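# Separate the blue block from the red block

## Task

Take the blue block off the top of the red block and leave the two resting apart from each other on the table.

## Robot and tools

Robot: two arms, left_arm and right_arm, facing each other across a table. Each carries a five-finger hand: a right hand on right_arm and a mirror-image left hand on left_arm. Base poses in the scene frame: left_arm at (-0.020, +0.458, +0.039) m, quat_wxyz (+0.707, 0, 0, -0.707); right_arm at (-0.020, -0.458, +0.039) m, quat_wxyz (+0.707, 0, 0, +0.707). In the scene frame the origin is the table centre, the top surface is at z = +0.020 m, +z is up, and left_arm sits on the +y side. The arm names do not match the image sides.

Hand point: a reference point 0.05 m in front of the palm and 0.15 m out from the wrist mount. Its +z runs along the straight fingers, +y points out of the palm, and +x runs across the palm away from the thumb on the right hand, toward the thumb on the left hand. The straight fingertips reach 0.06 to 0.07 m past the point, and their centre lines are 0.06 m behind it (-y). A wrist bracket on the little-finger side can strike objects.

Frames: reported positions (m), quat_wxyz and velocities are in each arm's own base frame. Pose offsets are along the axes of that arm's current Hand target.

Row layout, used by execute_actions and move: a single list of 28 numbers for both arms, each in [-1, 1]. Numbers 1-6 are left_arm dx, dy, dz, rx, ry, rz. Numbers 7-12 are the left hand's motor targets: little, ring, middle, index, thumb_bend, thumb_turn. Number 13 is force_limit and 14 is speed. Numbers 15-28 repeat this pattern for right_arm and its hand. Send all 28 even when one arm stays idle.

Pose numbers are offsets, not poses. They count from the Hand target the arm had when the action or move began. 1.0 equals 0.6 m of travel or 180 degrees. rx, ry, rz together form a single rotation vector. Sending the same offset twice moves the arm twice. Six zeros asks nothing new of that arm.

Hand numbers are absolute targets. For each finger, +1 is straight and -1 is curled. For thumb_bend, +1 is straight and -1 is fully bent. For thumb_turn, +1 puts the thumb beside the palm and -1 puts it opposite the fingers. force_limit maps linearly from about 0 N at -1 to 10 N at +1 (15 N for the two thumb motors). speed rises linearly from near zero at -1 to full at +0.48 and stays full above that; a full stroke takes 0.49 s. Use speed -0.94 or lower for a gentle grip. To leave a hand unchanged, repeat the eight hand numbers of the last row actually run for it. Only before any row has run for that hand, copy hand_measured plus hand_force_limit and hand_speed. Gripping range with the thumb opposed: objects about 0.035 to 0.065 m thick; thumb tip against the index pad can pinch light items up to about 0.08 m. To squeeze harder, raise force_limit and send a target more closed than hand_measured. To loosen, send a target more open than hand_measured.

Tools:
- execute_actions(actions, cameras): actions is a list of actions. Each action is a list of up to 15 rows, one per 1/30 s step. Every row in an action is measured from the same start pose. A short action holds its final row until step 15. Images come back only if actions is [] or cameras lists names.
- move(target, speed, blend, blocking, cameras): target is one row or a list of up to 15 rows. Every row counts from the Hand targets at the start of the move, not from the previous row. speed is in m/s, 0.002 to 4.3, default 0.25; turning is capped at twice that in rad/s. blend is the corner rounding in m; 0 stops at each target. All paths end together and are capped at 10 s. Paths do not steer around obstacles. blocking=false returns after about 0.5 s while the move continues.
- wait(seconds): 0 to 3600. Lets the scene run without new commands.
- stop(): brakes the running move.
- zoom_image(camera, region): camera is cam_high, cam_left_wrist or cam_right_wrist. region is [x0, y0, x1, y1] in pixels from the top-left corner, at most 504 by 504.
- show_instructions(): shows the reference pages.
- finished_scene(scene=1): ends the scene for good.

Cameras: cam_high, cam_left_wrist and cam_right_wrist, each 896x504.

Results: for each arm the result gives end_effector_position, end_effector_quat_wxyz, velocities (left out when the joints are still), Hand target, joint positions and torques. For each hand it gives hand_measured, hand_stopped_by (moving, target, force, stalled, fault), hand_load_n (positive means the finger is being pushed open; dropping near 0 means the grip was lost), hand_force_limit and hand_speed. move adds a "move:" line with the outcome (done, off_target, moving, held, blocked, fault) and limits (paced = pose clipped, held = steps withheld). Blocked means something stopped the arm; it then holds in place. The hand point often settles short of its target because of friction and gravity. Check the reading after each motion and send the remaining distance as an offset. Orientation commands are clipped to within 32 degrees of the measured orientation. To release a push, command back past the hand point.

Avoid: blocks dropping, even a few mm, or leaving the table; releasing something that is still moving; slams and very hard pushes; arms or hands touching each other; closing one hand on the other's fingers. Contact torque limits (N m): waist 17, shoulder 21.1, elbow 21, wrist pitch 5.55, wrist yaw 5.53, wrist roll 5.19. Reaching one causes a 10 s arm stop. Large single-step targets or hard hits cause over-speed faults. Long holds, stretched arms or pushing at unreachable poses heat the motors, with a MOTOR HOT warning at 50 °C and a stop at 95 °C. Joint ranges (rad): waist ±3.054, shoulder 0 to 3.142, elbow 0 to 2.356, wrist pitch ±1.571, wrist yaw ±1.571, wrist roll ±3.142.

Typical order: look with an empty actions call, approach the blue block from above, grip it gently, lift it clear, set it down beside the red block, open the hand, back away, then finish.

Each tool is called after ">>>" in YAML: its name, and indented under it one key for each argument.

Reference images:

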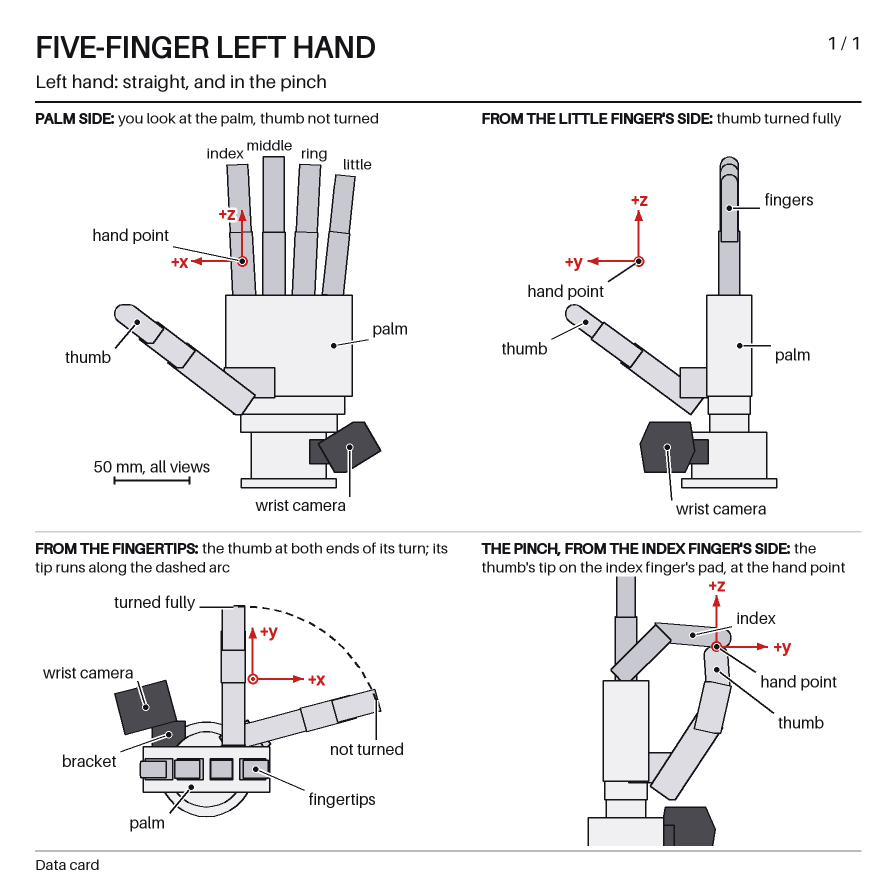

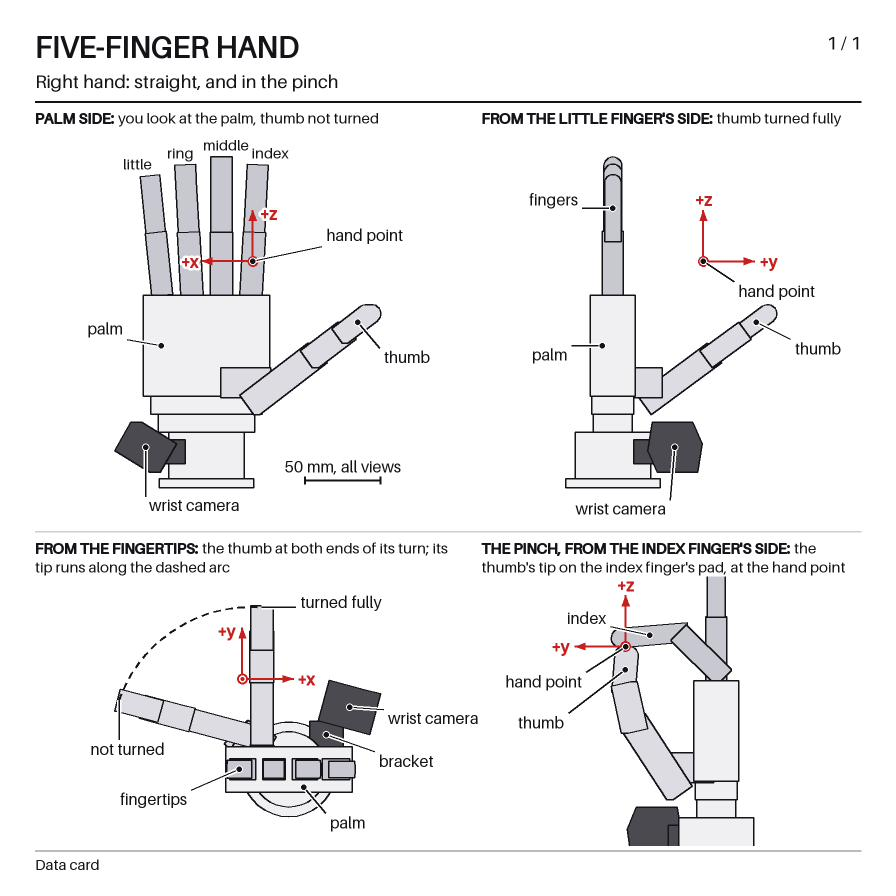

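## Session

>>> execute_actions:
  actions: []

Scene clock: 0.00 s.
left_arm: end_effector_position=(+0.2354, +0.2382, +0.1926) hand_measured=(+1.000, +1.000, +1.000, +1.000, +1.000, +1.000) hand_load_n=(+0.0, +0.0, +0.0, +0.0, +0.0, +0.0) hand_stopped_by=(target, target, target, target, target, target) hand_force_limit=0.00 hand_speed=-0.80 end_effector_quat_wxyz=(+0.039, +0.758, +0.579, +0.298) | right_arm: end_effector_position=(+0.4005, -0.0666, +0.2426) hand_measured=(+1.000, +1.000, +1.000, +1.000, +1.000, +1.000) hand_load_n=(+0.0, +0.0, +0.0, +0.0, +0.0, +0.5) hand_stopped_by=(target, target, target, target, target, target) hand_force_limit=0.00 hand_speed=-0.80 end_effector_quat_wxyz=(-0.557, +0.663, -0.422, +0.269)
Joint positions: left_arm=[1.273 1.088 1.24 -1.25 0.402 -1.702] | right_arm=[-0.821 1.571 1.508 -0.828 -1.264 -0.749]
Joint velocities: within noise
Joint torques (N m): no reading
Heat: left arm: hottest wrist roll 33 °C (+0.0 °C/min); right arm: hottest wrist yaw 29 °C (+0.0 °C/min).
Hand target: left_arm +0.2354, +0.2382, +0.1926; +0.039, +0.758, +0.579, +0.298 | right_arm +0.4005, -0.0666, +0.2426; -0.557, +0.663, -0.422, +0.269

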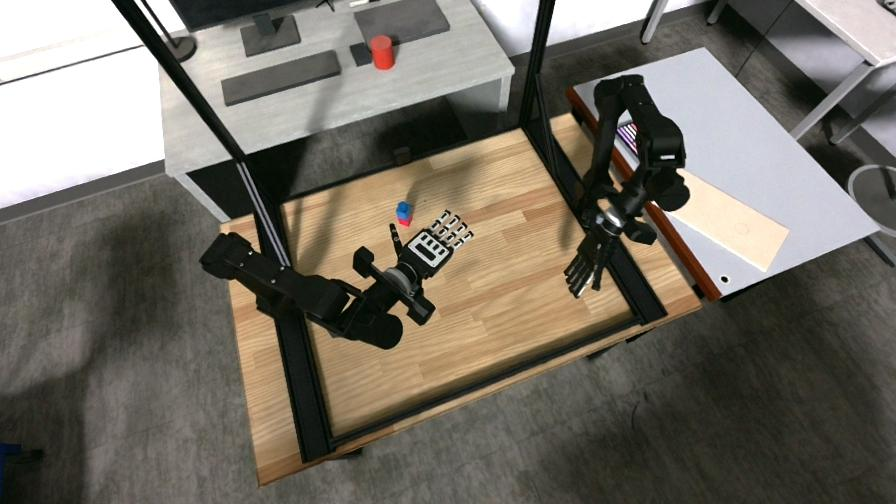

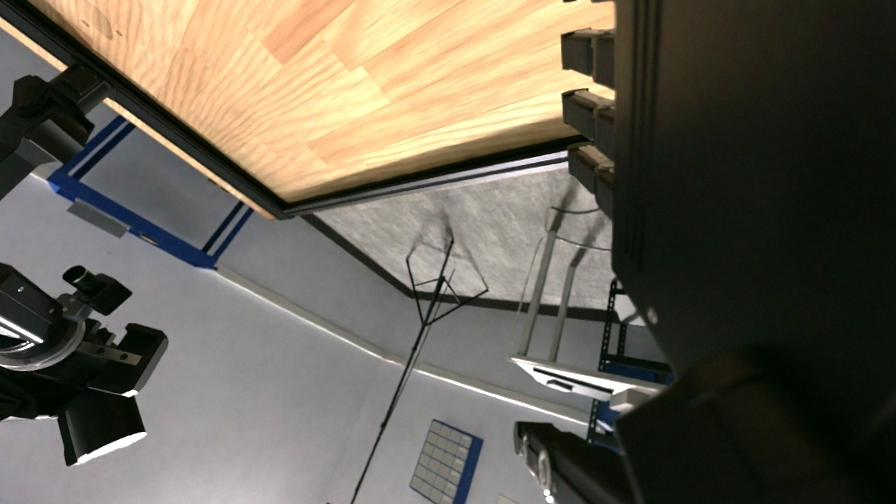

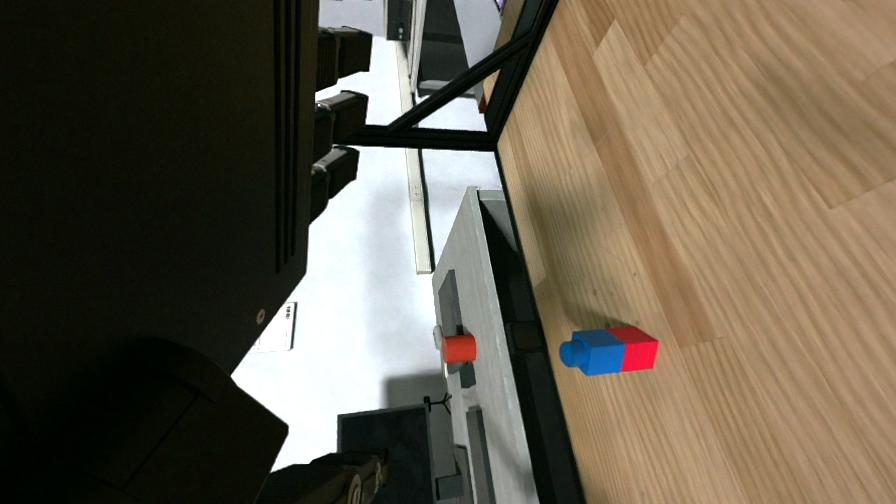

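>>> zoom_image:
  camera: "cam_right_wrist"
  region: [500, 260, 740, 440]

>>> zoom_image:
  camera: "cam_high"
  region: [360, 180, 460, 240]

>>> zoom_image:
  camera: "cam_high"
  region: [196, 60, 700, 504]

Scaled by 2.100 from the camera's image (finer frame: 1280x720).

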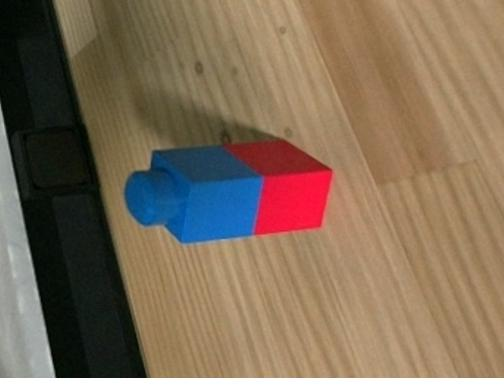

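Scaled by 5.040 from the camera's image (finer frame: 1280x720).

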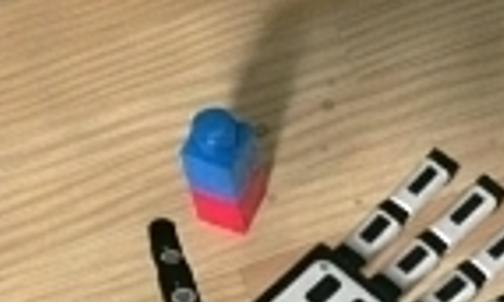

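Scaled by 1.000.

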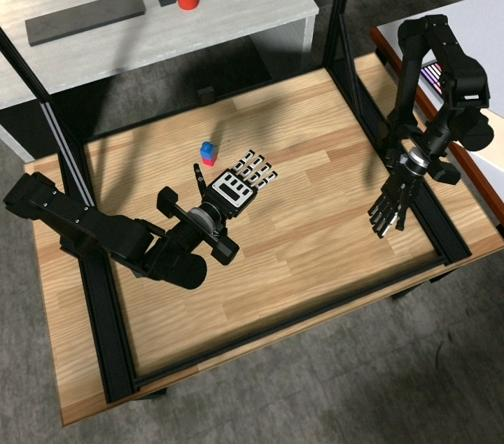

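>>> move:
  target: [0,0,0,0,0,0,1,1,1,1,1,1,0,-0.8,-0.3195,0.1093,0.142,-0.067,-0.0655,-0.061,1,1,1,1,1,-1,0,0]
  cameras: ["all"]

Scene clock: 160.70 s.
left_arm: end_effector_position=(+0.2354, +0.2382, +0.1926) hand_measured=(+1.000, +1.000, +1.000, +1.000, +1.000, +1.000) hand_load_n=(+0.0, +0.0, +0.0, +0.0, +0.0, +0.0) hand_stopped_by=(target, target, target, target, target, target) hand_force_limit=0.00 hand_speed=-0.80 end_effector_quat_wxyz=(+0.039, +0.758, +0.579, +0.298) | right_arm: end_effector_position=(+0.3605, +0.1395, +0.1823) hand_measured=(+1.000, +1.000, +1.000, +1.000, +1.000, -1.000) hand_load_n=(+0.0, +0.0, +0.0, +0.0, +0.0, +0.0) hand_stopped_by=(target, target, target, target, target, target) hand_force_limit=0.00 hand_speed=0.00 end_effector_quat_wxyz=(-0.496, +0.779, -0.323, +0.207)
Joint positions: left_arm=[1.273 1.088 1.24 -1.25 0.402 -1.702] | right_arm=[-0.148 1.221 1.136 -0.578 -0.815 -0.517]
Joint torques (N m): left_arm=[-0.05 -3.26 7.63 1.38 0.61 0.01] | right_arm=[0.2 -7.16 7.67 2.78 -0.86 0.04]
Heat: left arm: hottest elbow 34 °C (+1.0 °C/min); right arm: hottest shoulder 37 °C (+1.0 °C/min).
Hand target: left_arm +0.2354, +0.2382, +0.1926; +0.039, +0.758, +0.579, +0.298 | right_arm +0.3583, +0.1403, +0.1811; -0.497, +0.779, -0.324, +0.206
Off the commanded pose: left_arm 0.000 m, 0 deg | right_arm 0.003 m, 0 deg.
move: done

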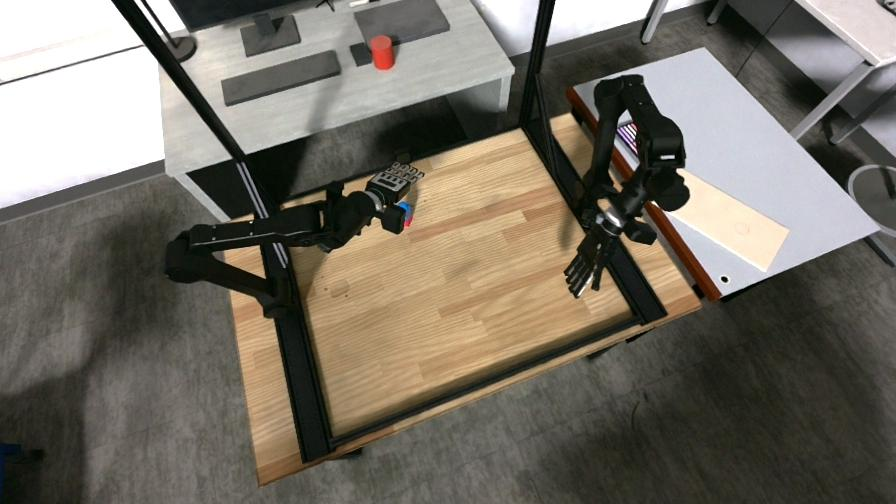

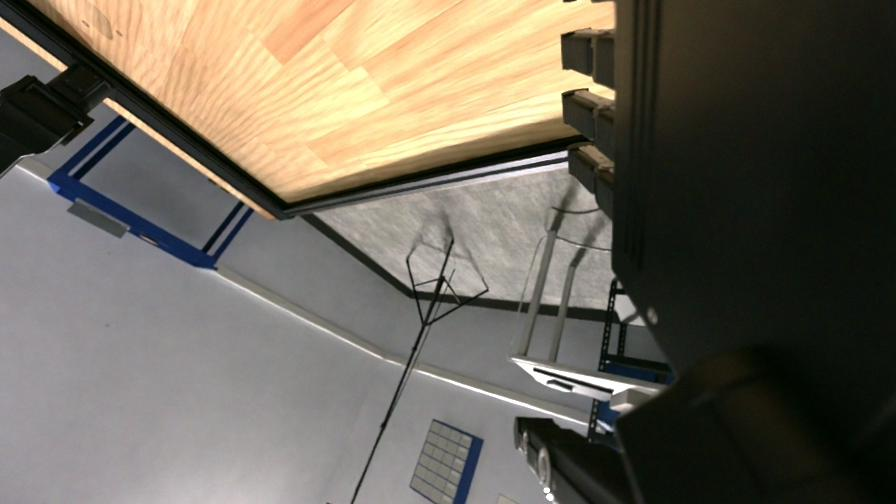

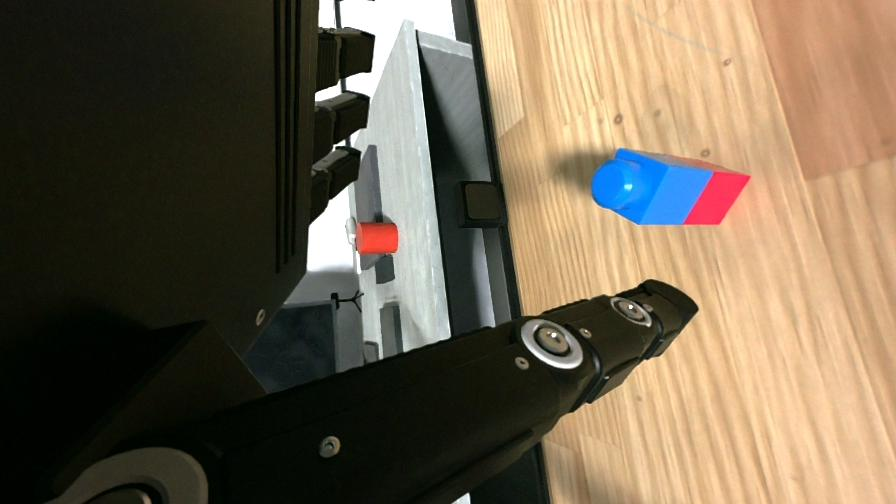

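>>> zoom_image:
  camera: "cam_right_wrist"
  region: [560, 110, 780, 260]

Scaled by 2.291 from the camera's image (finer frame: 1280x720).

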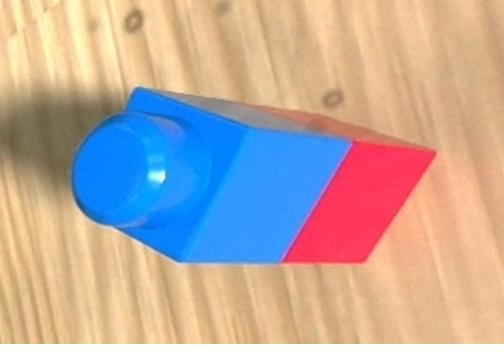

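>>> move:
  target: [0,0,0,0,0,0,1,1,1,1,1,1,0,-0.8,-0.0067,0.0643,0.138,0,0,0,1,1,1,1,1,-1,0,0]
  speed: 0.2
  cameras: ["cam_right_wrist","cam_high"]

Scene clock: 230.03 s.
left_arm: end_effector_position=(+0.2354, +0.2382, +0.1926) hand_measured=(+1.000, +1.000, +1.000, +1.000, +1.000, +1.000) hand_load_n=(+0.0, +0.0, +0.0, +0.0, +0.0, +0.0) hand_stopped_by=(target, target, target, target, target, target) hand_force_limit=0.00 hand_speed=-0.80 end_effector_quat_wxyz=(+0.039, +0.758, +0.579, +0.298) | right_arm: end_effector_position=(+0.3990, +0.1840, +0.1168) hand_measured=(+1.000, +1.000, +1.000, +1.000, +1.000, -1.000) hand_load_n=(+0.0, +0.0, +0.0, +0.0, +0.0, +0.0) hand_stopped_by=(target, target, target, target, target, target) hand_force_limit=0.00 hand_speed=0.00 end_effector_quat_wxyz=(-0.499, +0.777, -0.320, +0.211)
Joint positions: left_arm=[1.273 1.088 1.24 -1.25 0.402 -1.702] | right_arm=[0.038 1.342 0.928 -0.138 -0.663 -0.372]
Joint torques (N m): left_arm=[-0.05 -3.3 7.62 1.39 0.61 0.03] | right_arm=[0.38 -6.58 8.14 3.02 -0.54 0.06]
Heat: left arm: hottest elbow 35 °C (+1.0 °C/min); right arm: hottest shoulder 36 °C (-1.0 °C/min).
Hand target: left_arm +0.2354, +0.2382, +0.1926; +0.039, +0.758, +0.579, +0.298 | right_arm +0.3971, +0.1846, +0.1112; -0.497, +0.779, -0.324, +0.206
Off the commanded pose: left_arm 0.000 m, 0 deg | right_arm 0.006 m, 1 deg.
move: done
Images, in order (width x height): cam_high 896x504, cam_right_wrist 896x504.

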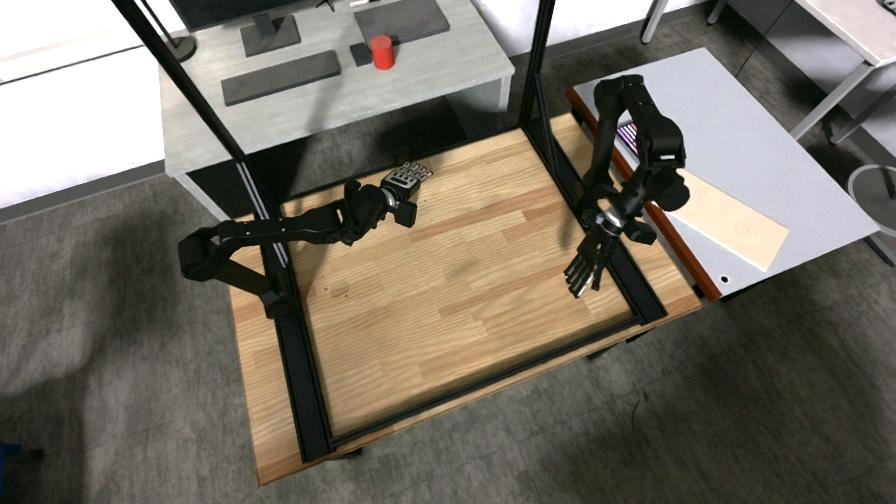

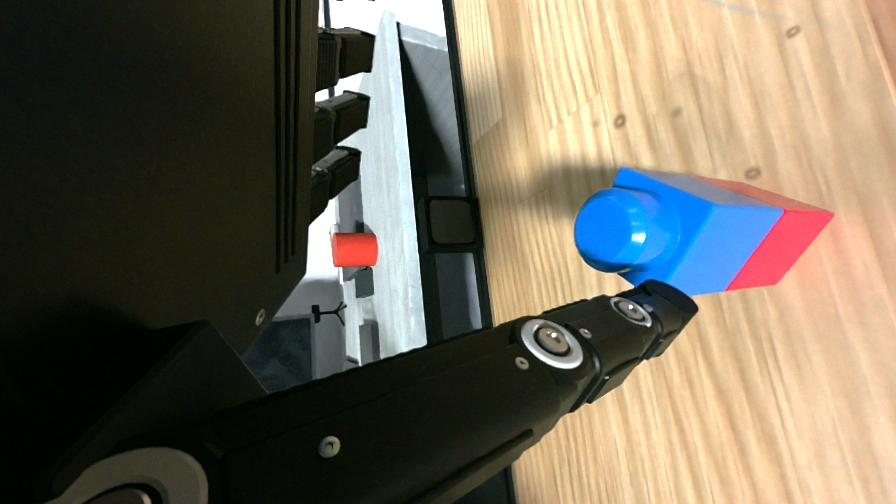

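>>> zoom_image:
  camera: "cam_right_wrist"
  region: [560, 140, 860, 310]

Scaled by 1.680 from the camera's image (finer frame: 1280x720).

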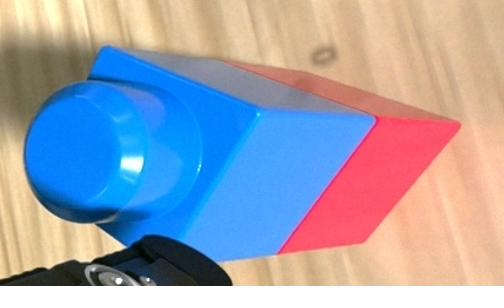

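>>> move:
  target: [0,0,0,0,0,0,1,1,1,1,1,1,0,-0.8,0,0,0,0,0,0,1,1,0.4,0.4,0.5,-1,0,0]
  cameras: ["cam_right_wrist"]

Scene clock: 267.17 s.
left_arm: end_effector_position=(+0.2354, +0.2382, +0.1926) hand_measured=(+1.000, +1.000, +1.000, +1.000, +1.000, +1.000) hand_load_n=(+0.0, +0.0, +0.0, +0.0, +0.0, +0.0) hand_stopped_by=(target, target, target, target, target, target) hand_force_limit=0.00 hand_speed=-0.80 end_effector_quat_wxyz=(+0.039, +0.758, +0.579, +0.298) | right_arm: end_effector_position=(+0.3991, +0.1839, +0.1168) hand_measured=(+1.000, +1.000, +0.400, +0.400, +0.500, -1.000) hand_load_n=(+0.0, +0.0, +0.0, +0.0, +0.0, +0.5) hand_stopped_by=(target, target, target, target, target, target) hand_force_limit=0.00 hand_speed=0.00 end_effector_quat_wxyz=(-0.499, +0.777, -0.320, +0.211)
Joint positions: left_arm=[1.273 1.088 1.24 -1.25 0.402 -1.702] | right_arm=[0.038 1.342 0.928 -0.138 -0.662 -0.371]
Joint torques (N m): left_arm=[-0.08 -3.32 7.62 1.39 0.61 0.02] | right_arm=[0.27 -6.85 8.28 3 -0.54 0.03]
Heat: left arm: hottest elbow 35 °C (+1.0 °C/min); right arm: hottest wrist pitch 41 °C (+7.1 °C/min).
Hand target: left_arm +0.2354, +0.2382, +0.1926; +0.039, +0.758, +0.579, +0.298 | right_arm +0.3971, +0.1846, +0.1112; -0.497, +0.779, -0.324, +0.206
Off the commanded pose: left_arm 0.000 m, 0 deg | right_arm 0.006 m, 1 deg.
move: done

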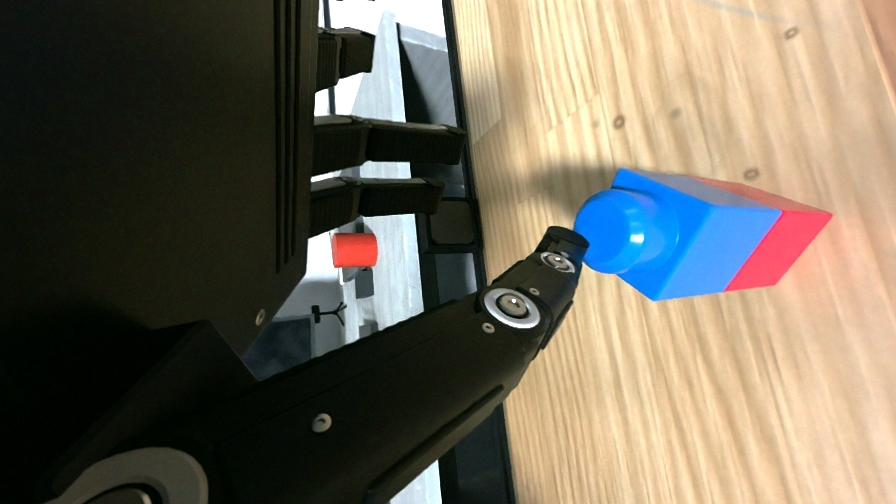

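>>> move:
  target:
    - [0,0,0,0,0,0,1,1,1,1,1,1,0,-0.8,0.0173,0.0148,-0.0317,0,0,0,1,1,0.4,0.4,0.5,-1,0,0]
    - [0,0,0,0,0,0,1,1,1,1,1,1,0,-0.8,0.0173,0.0688,-0.0065,0,0,0,1,1,0.4,0.4,0.5,-1,0,0]
  speed: 0.12
  blend: [0.005,0]
  cameras: ["cam_right_wrist"]

Scene clock: 302.13 s.
left_arm: end_effector_position=(+0.2354, +0.2382, +0.1926) hand_measured=(+1.000, +1.000, +1.000, +1.000, +1.000, +1.000) hand_load_n=(+0.0, +0.0, -0.5, +0.0, -0.5, +0.0) hand_stopped_by=(target, target, target, target, target, target) hand_force_limit=0.00 hand_speed=-0.80 end_effector_quat_wxyz=(+0.039, +0.758, +0.579, +0.298) | right_arm: end_effector_position=(+0.3918, +0.1626, +0.0809) hand_measured=(+1.000, +1.000, +0.400, +0.400, +0.500, -1.000) hand_load_n=(+0.0, +0.0, -0.5, +0.0, +0.0, +0.0) hand_stopped_by=(target, target, target, target, target, target) hand_force_limit=0.00 hand_speed=0.00 end_effector_quat_wxyz=(-0.498, +0.777, -0.321, +0.211)
Joint positions: left_arm=[1.273 1.088 1.24 -1.25 0.402 -1.702] | right_arm=[-0.044 1.353 0.8 -0.037 -0.731 -0.429]
Joint torques (N m): left_arm=[-0.02 -3.3 7.61 1.37 0.63 0] | right_arm=[0.01 -6.55 7.83 2.88 -0.72 -0.05]
Heat: left arm: hottest elbow 35 °C (+0.0 °C/min); right arm: hottest wrist pitch 43 °C (+5.1 °C/min).
Hand target: left_arm +0.2354, +0.2382, +0.1926; +0.039, +0.758, +0.579, +0.298 | right_arm +0.3895, +0.1625, +0.0753; -0.497, +0.779, -0.324, +0.206
Off the commanded pose: left_arm 0.000 m, 0 deg | right_arm 0.006 m, 1 deg.
move: done

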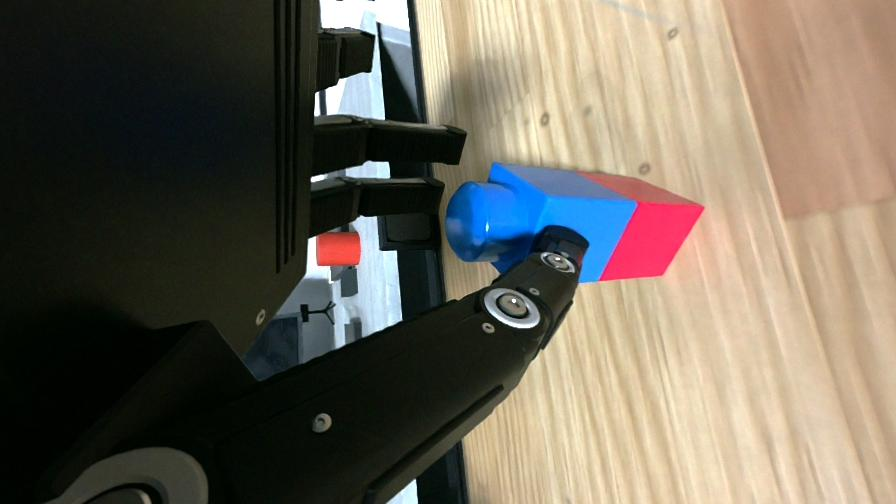

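>>> zoom_image:
  camera: "cam_right_wrist"
  region: [420, 130, 730, 304]

Scaled by 1.626 from the camera's image (finer frame: 1280x720).

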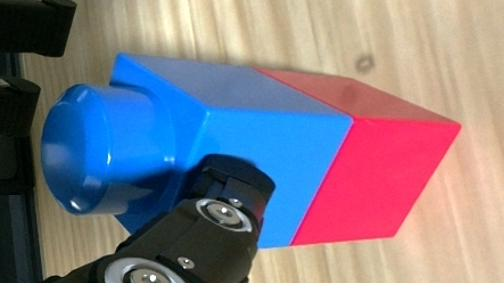

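>>> move:
  target:
    - [0,0,0,0,0,0,1,1,1,1,1,1,0,-0.8,-0.005,0.0402,0.0242,0,0,0,1,1,0.4,0.4,0.5,-1,0,0]
    - [0,0,0,0,0,0,1,1,1,1,1,1,0,-0.8,-0.005,0.0402,0.0242,0,0,0,1,1,-0.1,-0.1,0.0,-1,-0.4,-0.92]
  speed: 0.08
  cameras: ["cam_right_wrist","cam_high"]

Scene clock: 324.00 s.
left_arm: end_effector_position=(+0.2354, +0.2382, +0.1926) hand_measured=(+1.000, +1.000, +1.000, +1.000, +1.000, +1.000) hand_load_n=(+0.0, +0.0, +0.0, +0.0, +0.0, +0.0) hand_stopped_by=(target, target, target, target, target, target) hand_force_limit=0.00 hand_speed=-0.80 end_effector_quat_wxyz=(+0.039, +0.758, +0.579, +0.298) | right_arm: end_effector_position=(+0.3926, +0.1658, +0.0534) hand_measured=(+1.000, +1.000, +0.096, +0.088, +0.346, -1.000) hand_load_n=(+0.0, +0.0, +4.0, +4.0, +6.0, +0.0) hand_stopped_by=(target, target, force, force, force, target) hand_force_limit=-0.40 hand_speed=-0.92 end_effector_quat_wxyz=(-0.499, +0.777, -0.320, +0.212)
Joint positions: left_arm=[1.273 1.088 1.24 -1.25 0.402 -1.702] | right_arm=[-0.031 1.399 0.715 0.104 -0.72 -0.419]
Joint torques (N m): left_arm=[-0.02 -3.31 7.63 1.38 0.62 0.01] | right_arm=[0.36 -6.5 7.52 2.95 -0.6 0.05]
Heat: left arm: hottest elbow 35 °C (+0.0 °C/min); right arm: hottest wrist pitch 42 °C (+1.0 °C/min).
Hand target: left_arm +0.2354, +0.2382, +0.1926; +0.039, +0.758, +0.579, +0.298 | right_arm +0.3895, +0.1668, +0.0474; -0.497, +0.779, -0.324, +0.206
Off the commanded pose: left_arm 0.000 m, 0 deg | right_arm 0.007 m, 1 deg.
move: done
Images, in order (width x height): cam_high 896x504, cam_right_wrist 896x504.

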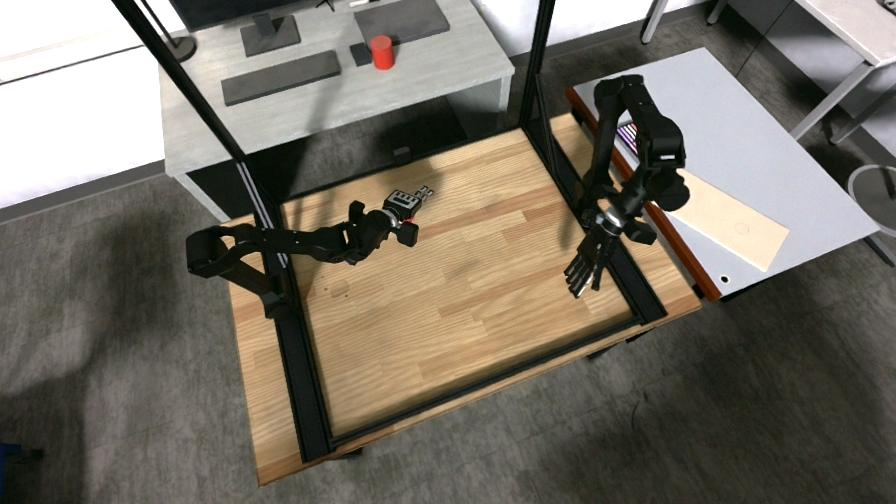

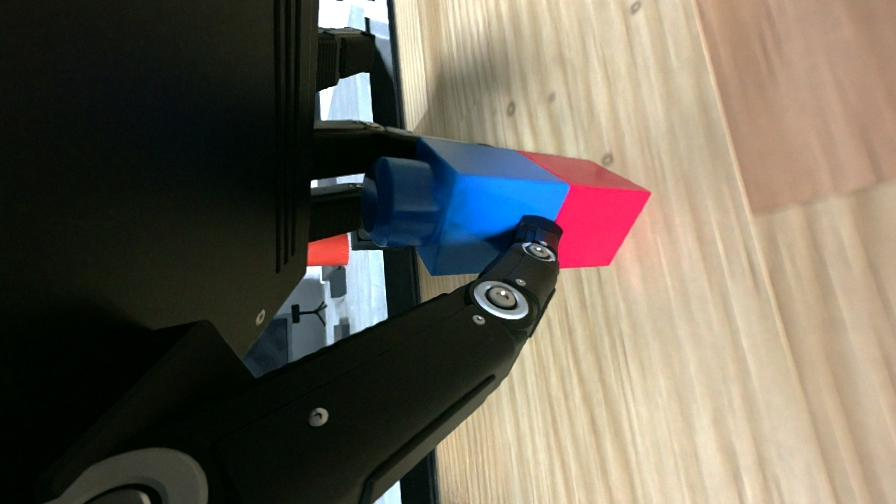

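>>> zoom_image:
  camera: "cam_right_wrist"
  region: [400, 110, 680, 310]

Scaled by 1.800 from the camera's image (finer frame: 1280x720).

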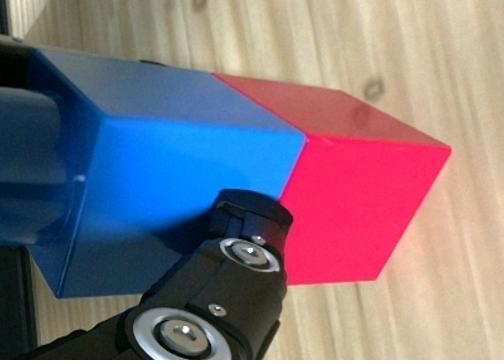

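>>> move:
  target: [0,0,0,0,0,0,1,1,1,1,1,1,0,-0.8,0,-0.0227,-0.0106,0,0,0,1,1,-0.1,-0.1,0.0,-1,-0.4,-0.92]
  speed: 0.04
  cameras: ["cam_right_wrist"]

>>> zoom_image:
  camera: "cam_right_wrist"
  region: [400, 110, 680, 310]

Scene clock: 337.20 s.
left_arm: end_effector_position=(+0.2354, +0.2382, +0.1926) hand_measured=(+1.000, +1.000, +1.000, +1.000, +1.000, +1.000) hand_load_n=(+0.0, +0.0, +0.0, +0.0, +0.0, +0.0) hand_stopped_by=(target, target, target, target, target, target) hand_force_limit=0.00 hand_speed=-0.80 end_effector_quat_wxyz=(+0.039, +0.758, +0.579, +0.298) | right_arm: end_effector_position=(+0.3857, +0.1660, +0.0541) hand_measured=(+1.000, +1.000, +0.096, +0.088, +0.346, -1.000) hand_load_n=(+0.0, +0.0, +4.0, +4.0, +6.0, +0.0) hand_stopped_by=(target, target, force, force, force, target) hand_force_limit=-0.40 hand_speed=-0.92 end_effector_quat_wxyz=(-0.494, +0.780, -0.329, +0.198)
Joint positions: left_arm=[1.273 1.088 1.24 -1.25 0.402 -1.702] | right_arm=[-0.031 1.387 0.736 0.036 -0.72 -0.419]
Joint torques (N m): left_arm=[-0.04 -3.25 7.67 1.38 0.62 0.03] | right_arm=[0.4 -8.56 10.16 2.68 -0.66 0.04]
Heat: left arm: hottest elbow 36 °C (+1.0 °C/min); right arm: hottest wrist pitch 44 °C (+2.0 °C/min).
Hand target: left_arm +0.2354, +0.2382, +0.1926; +0.039, +0.758, +0.579, +0.298 | right_arm +0.3895, +0.1668, +0.0624; -0.497, +0.779, -0.324, +0.206
Off the commanded pose: left_arm 0.000 m, 0 deg | right_arm 0.009 m, 1 deg.
move: off_target (right_arm)

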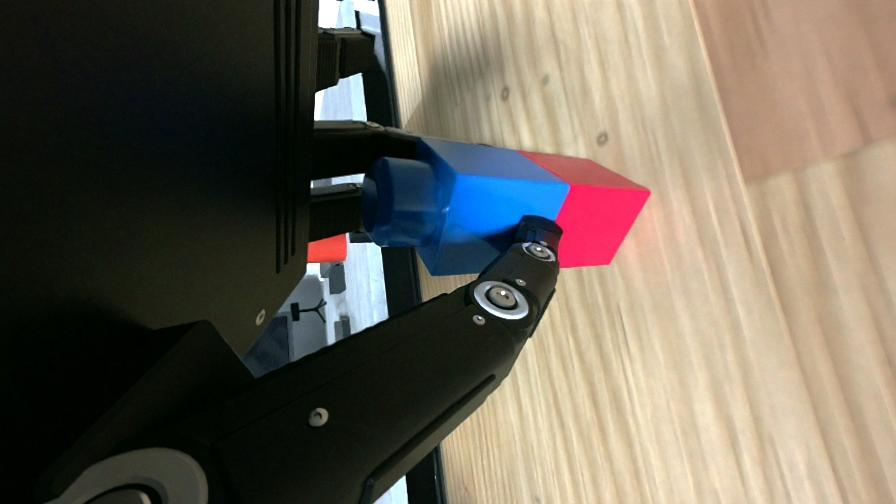

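Scaled by 1.800 from the camera's image (finer frame: 1280x720).

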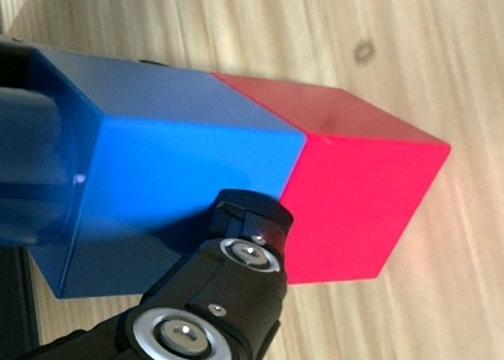

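>>> move:
  target: [0,0,0,0,0,0,1,1,1,1,1,1,0,-0.8,0,-0.0227,-0.0106,0,0,0,1,1,-0.1,-0.1,0.0,-1,-0.4,-0.92]
  speed: 0.04
  cameras: ["cam_right_wrist"]

>>> zoom_image:
  camera: "cam_right_wrist"
  region: [400, 110, 680, 310]

Scene clock: 343.87 s.
left_arm: end_effector_position=(+0.2354, +0.2382, +0.1926) hand_measured=(+1.000, +1.000, +1.000, +1.000, +1.000, +1.000) hand_load_n=(+0.0, +0.0, +0.0, +0.0, +0.0, +0.0) hand_stopped_by=(target, target, target, target, target, target) hand_force_limit=0.00 hand_speed=-0.80 end_effector_quat_wxyz=(+0.039, +0.758, +0.579, +0.298) | right_arm: end_effector_position=(+0.3861, +0.1658, +0.0694) hand_measured=(+1.000, +1.000, +0.096, +0.088, +0.346, -1.000) hand_load_n=(+0.0, +0.0, +3.5, +4.0, +6.0, +0.0) hand_stopped_by=(target, target, force, force, force, target) hand_force_limit=-0.40 hand_speed=-0.92 end_effector_quat_wxyz=(-0.493, +0.780, -0.329, +0.199)
Joint positions: left_arm=[1.273 1.088 1.24 -1.25 0.402 -1.702] | right_arm=[-0.031 1.363 0.782 -0.034 -0.719 -0.419]
Joint torques (N m): left_arm=[-0.04 -3.35 7.62 1.38 0.63 0.03] | right_arm=[0.36 -8.23 10.31 2.74 -0.65 0.02]
Heat: left arm: hottest elbow 36 °C (+1.0 °C/min); right arm: hottest wrist pitch 44 °C (+2.0 °C/min).
Hand target: left_arm +0.2354, +0.2382, +0.1926; +0.039, +0.758, +0.579, +0.298 | right_arm +0.3895, +0.1667, +0.0775; -0.497, +0.779, -0.324, +0.206
Off the commanded pose: left_arm 0.000 m, 0 deg | right_arm 0.009 m, 1 deg.
move: off_target (right_arm)

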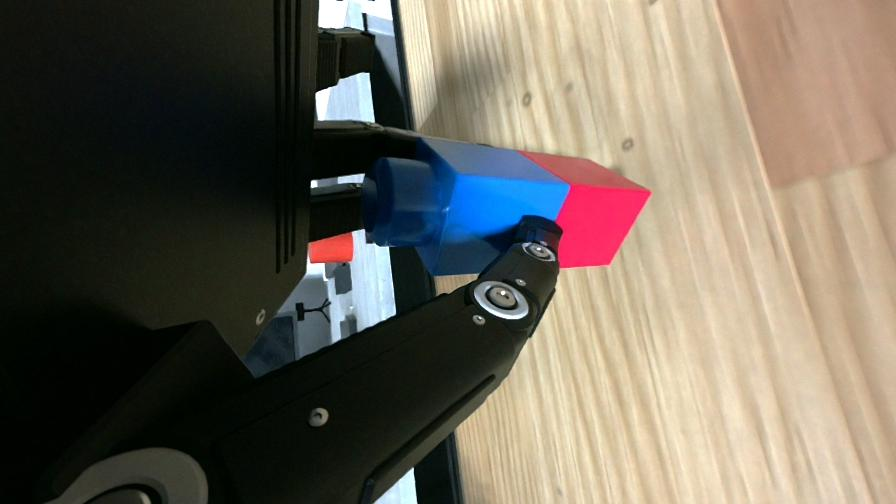

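Scaled by 1.800 from the camera's image (finer frame: 1280x720).

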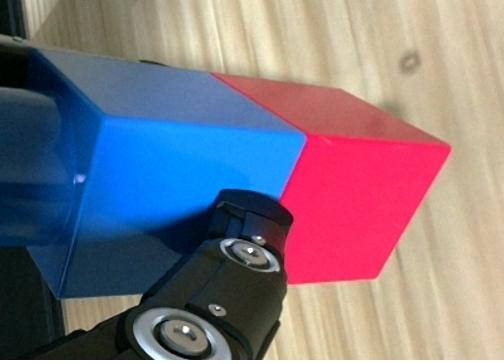

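>>> move:
  target: [-0.3355,0.299,0.0638,-0.1681,0.2703,0.2551,1,1,0.7,0.7,1,-1,0,-0.2,0.1933,-0.1633,-0.1387,0,0,0,1,1,-0.1,-0.1,0.0,-1,-0.4,-0.92]
  speed: 0.2
  cameras: ["all"]

Scene clock: 398.60 s.
left_arm: end_effector_position=(+0.3794, +0.0095, +0.1648) hand_measured=(+1.000, +1.000, +0.700, +0.700, +1.000, -1.000) hand_load_n=(+0.0, +0.5, +0.0, +0.0, +0.0, -0.5) hand_stopped_by=(target, target, target, target, target, target) hand_force_limit=0.00 hand_speed=-0.20 end_effector_quat_wxyz=(-0.123, +0.726, +0.133, +0.663) | right_arm: end_effector_position=(+0.4448, +0.0614, +0.1995) hand_measured=(+1.000, +1.000, +0.096, +0.088, +0.346, -1.000) hand_load_n=(+0.0, +0.0, +4.0, +4.0, +6.5, +0.0) hand_stopped_by=(target, target, force, force, force, target) hand_force_limit=-0.40 hand_speed=-0.92 end_effector_quat_wxyz=(-0.495, +0.779, -0.326, +0.204)
Joint positions: left_arm=[-0.265 0.681 0.017 0.552 -0.626 -1.633] | right_arm=[-0.343 1.651 1.611 -0.79 -0.956 -0.724]
Joint torques (N m): left_arm=[-0.39 -1.25 6.6 2.62 -0.3 -0.02] | right_arm=[-0.23 -8.74 10.15 2.06 -1.25 -0.08]
Heat: left arm: hottest elbow 36 °C (+0.0 °C/min); right arm: hottest wrist pitch 42 °C (-2.0 °C/min).
Hand target: left_arm +0.3773, +0.0093, +0.1523; -0.123, +0.696, +0.124, +0.696 | right_arm +0.4473, +0.0604, +0.2013; -0.497, +0.779, -0.324, +0.206
Off the commanded pose: left_arm 0.013 m, 5 deg | right_arm 0.003 m, 0 deg.
joint sent to its limit (left arm) — joint 3 (elbow), lower limit, where the elbow is as bent as it goes. The joint targets are off in orientation, not in position.
move: off_target (left_arm)

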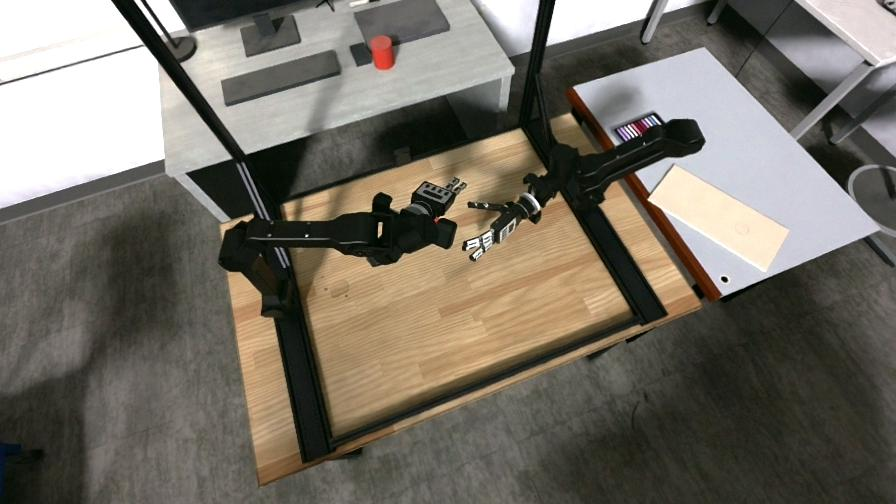

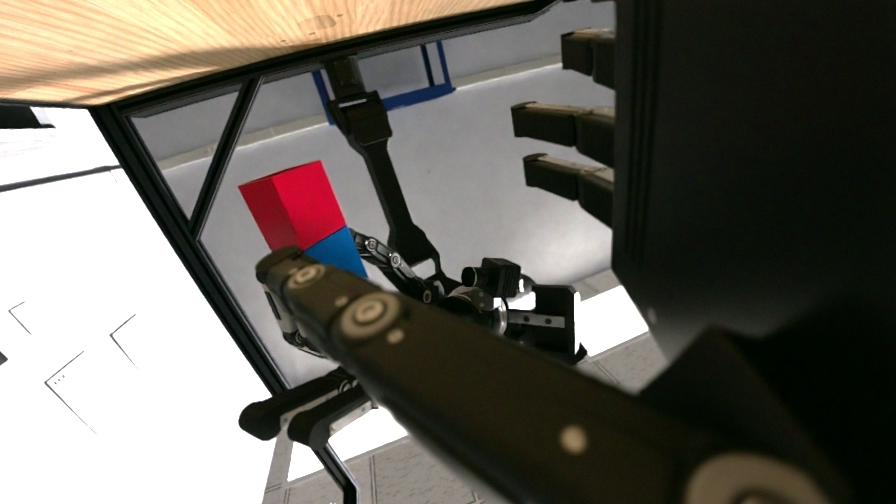

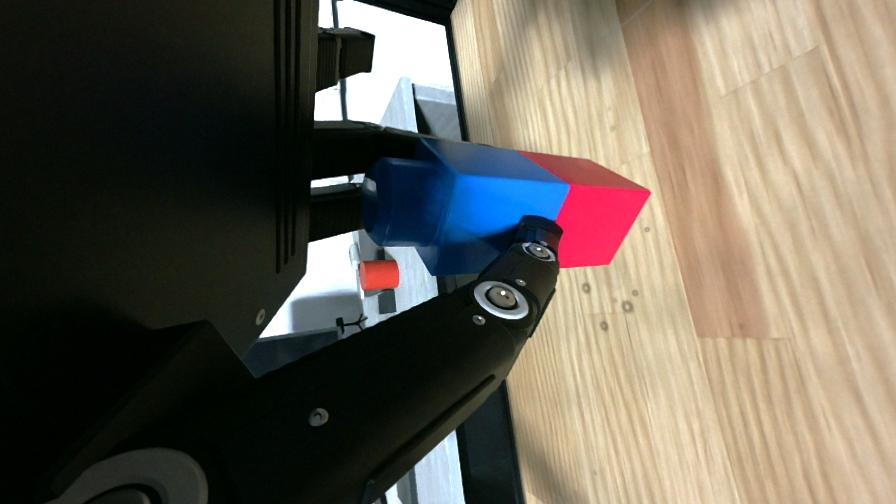

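>>> move:
  target: [0,-0.0498,0.2127,-0.1111,0,0,1,1,0.7,0.7,1,-1,0,-0.2,-0.0785,0.0673,-0.1193,0,0.1007,0.047,1,1,-0.1,-0.1,0.0,-1,-0.4,-0.92]
  speed: 0.2
  cameras: ["all"]

Scene clock: 424.23 s.
left_arm: end_effector_position=(+0.4847, +0.0793, +0.1534) hand_measured=(+1.000, +1.000, +0.700, +0.700, +1.000, -1.000) hand_load_n=(+0.0, +0.0, +0.0, +0.0, +0.0, +0.0) hand_stopped_by=(target, target, target, target, target, target) hand_force_limit=0.00 hand_speed=-0.20 end_effector_quat_wxyz=(-0.001, +0.707, +0.000, +0.707) | right_arm: end_effector_position=(+0.3576, +0.0364, +0.1968) hand_measured=(+1.000, +1.000, +0.096, +0.088, +0.346, -1.000) hand_load_n=(+0.0, +0.0, +3.5, +4.0, +6.0, +0.0) hand_stopped_by=(target, target, force, force, force, target) hand_force_limit=-0.40 hand_speed=-0.92 end_effector_quat_wxyz=(-0.454, +0.712, -0.451, +0.289)
Joint positions: left_arm=[0.566 1.865 0.441 1.425 0.564 -1.569] | right_arm=[-0.441 1.082 1.108 -0.656 -0.774 -0.473]
Joint torques (N m): left_arm=[0.05 -5.77 6.28 2.6 0.11 -0.08] | right_arm=[-0.27 -5.7 7.85 2.71 -0.72 0.05]
Heat: left arm: hottest wrist pitch 43 °C (+11.1 °C/min); right arm: hottest wrist pitch 40 °C (-3.0 °C/min).
Hand target: left_arm +0.4870, +0.0812, +0.1521; +0.000, +0.707, +0.001, +0.707 | right_arm +0.3560, +0.0359, +0.1949; -0.453, +0.711, -0.454, +0.289
Off the commanded pose: left_arm 0.003 m, 0 deg | right_arm 0.003 m, 0 deg.
move: done

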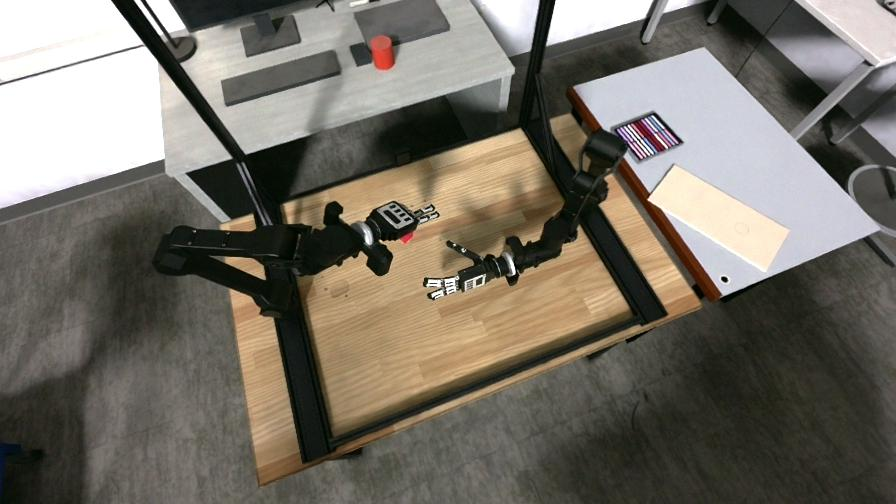

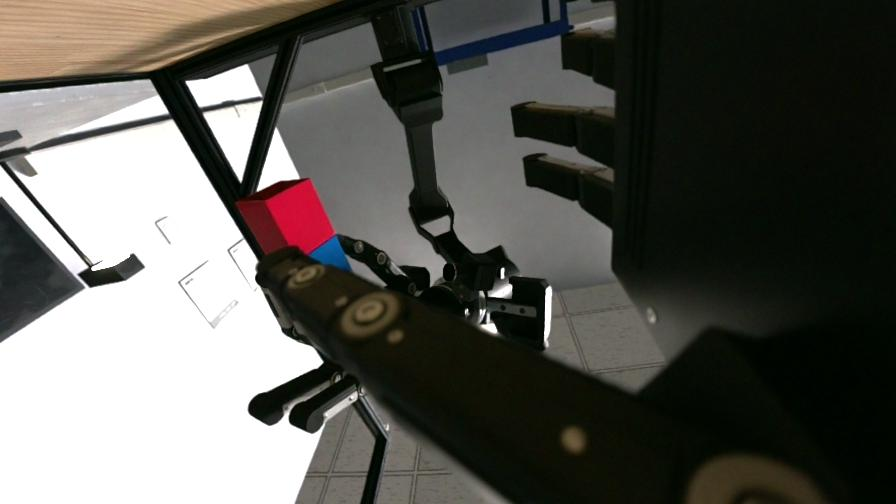

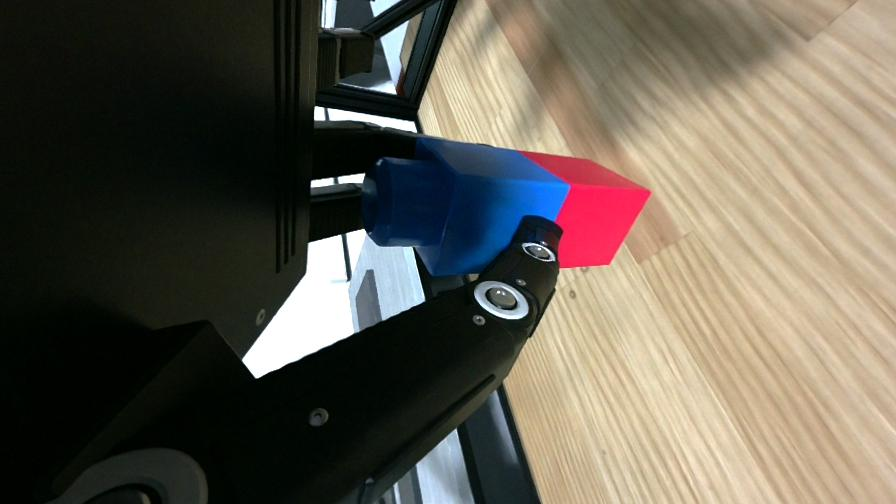

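>>> zoom_image:
  camera: "cam_left_wrist"
  region: [210, 150, 430, 300]

Scaled by 2.291 from the camera's image (finer frame: 1280x720).

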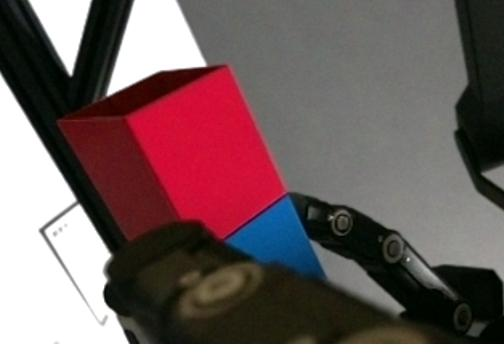

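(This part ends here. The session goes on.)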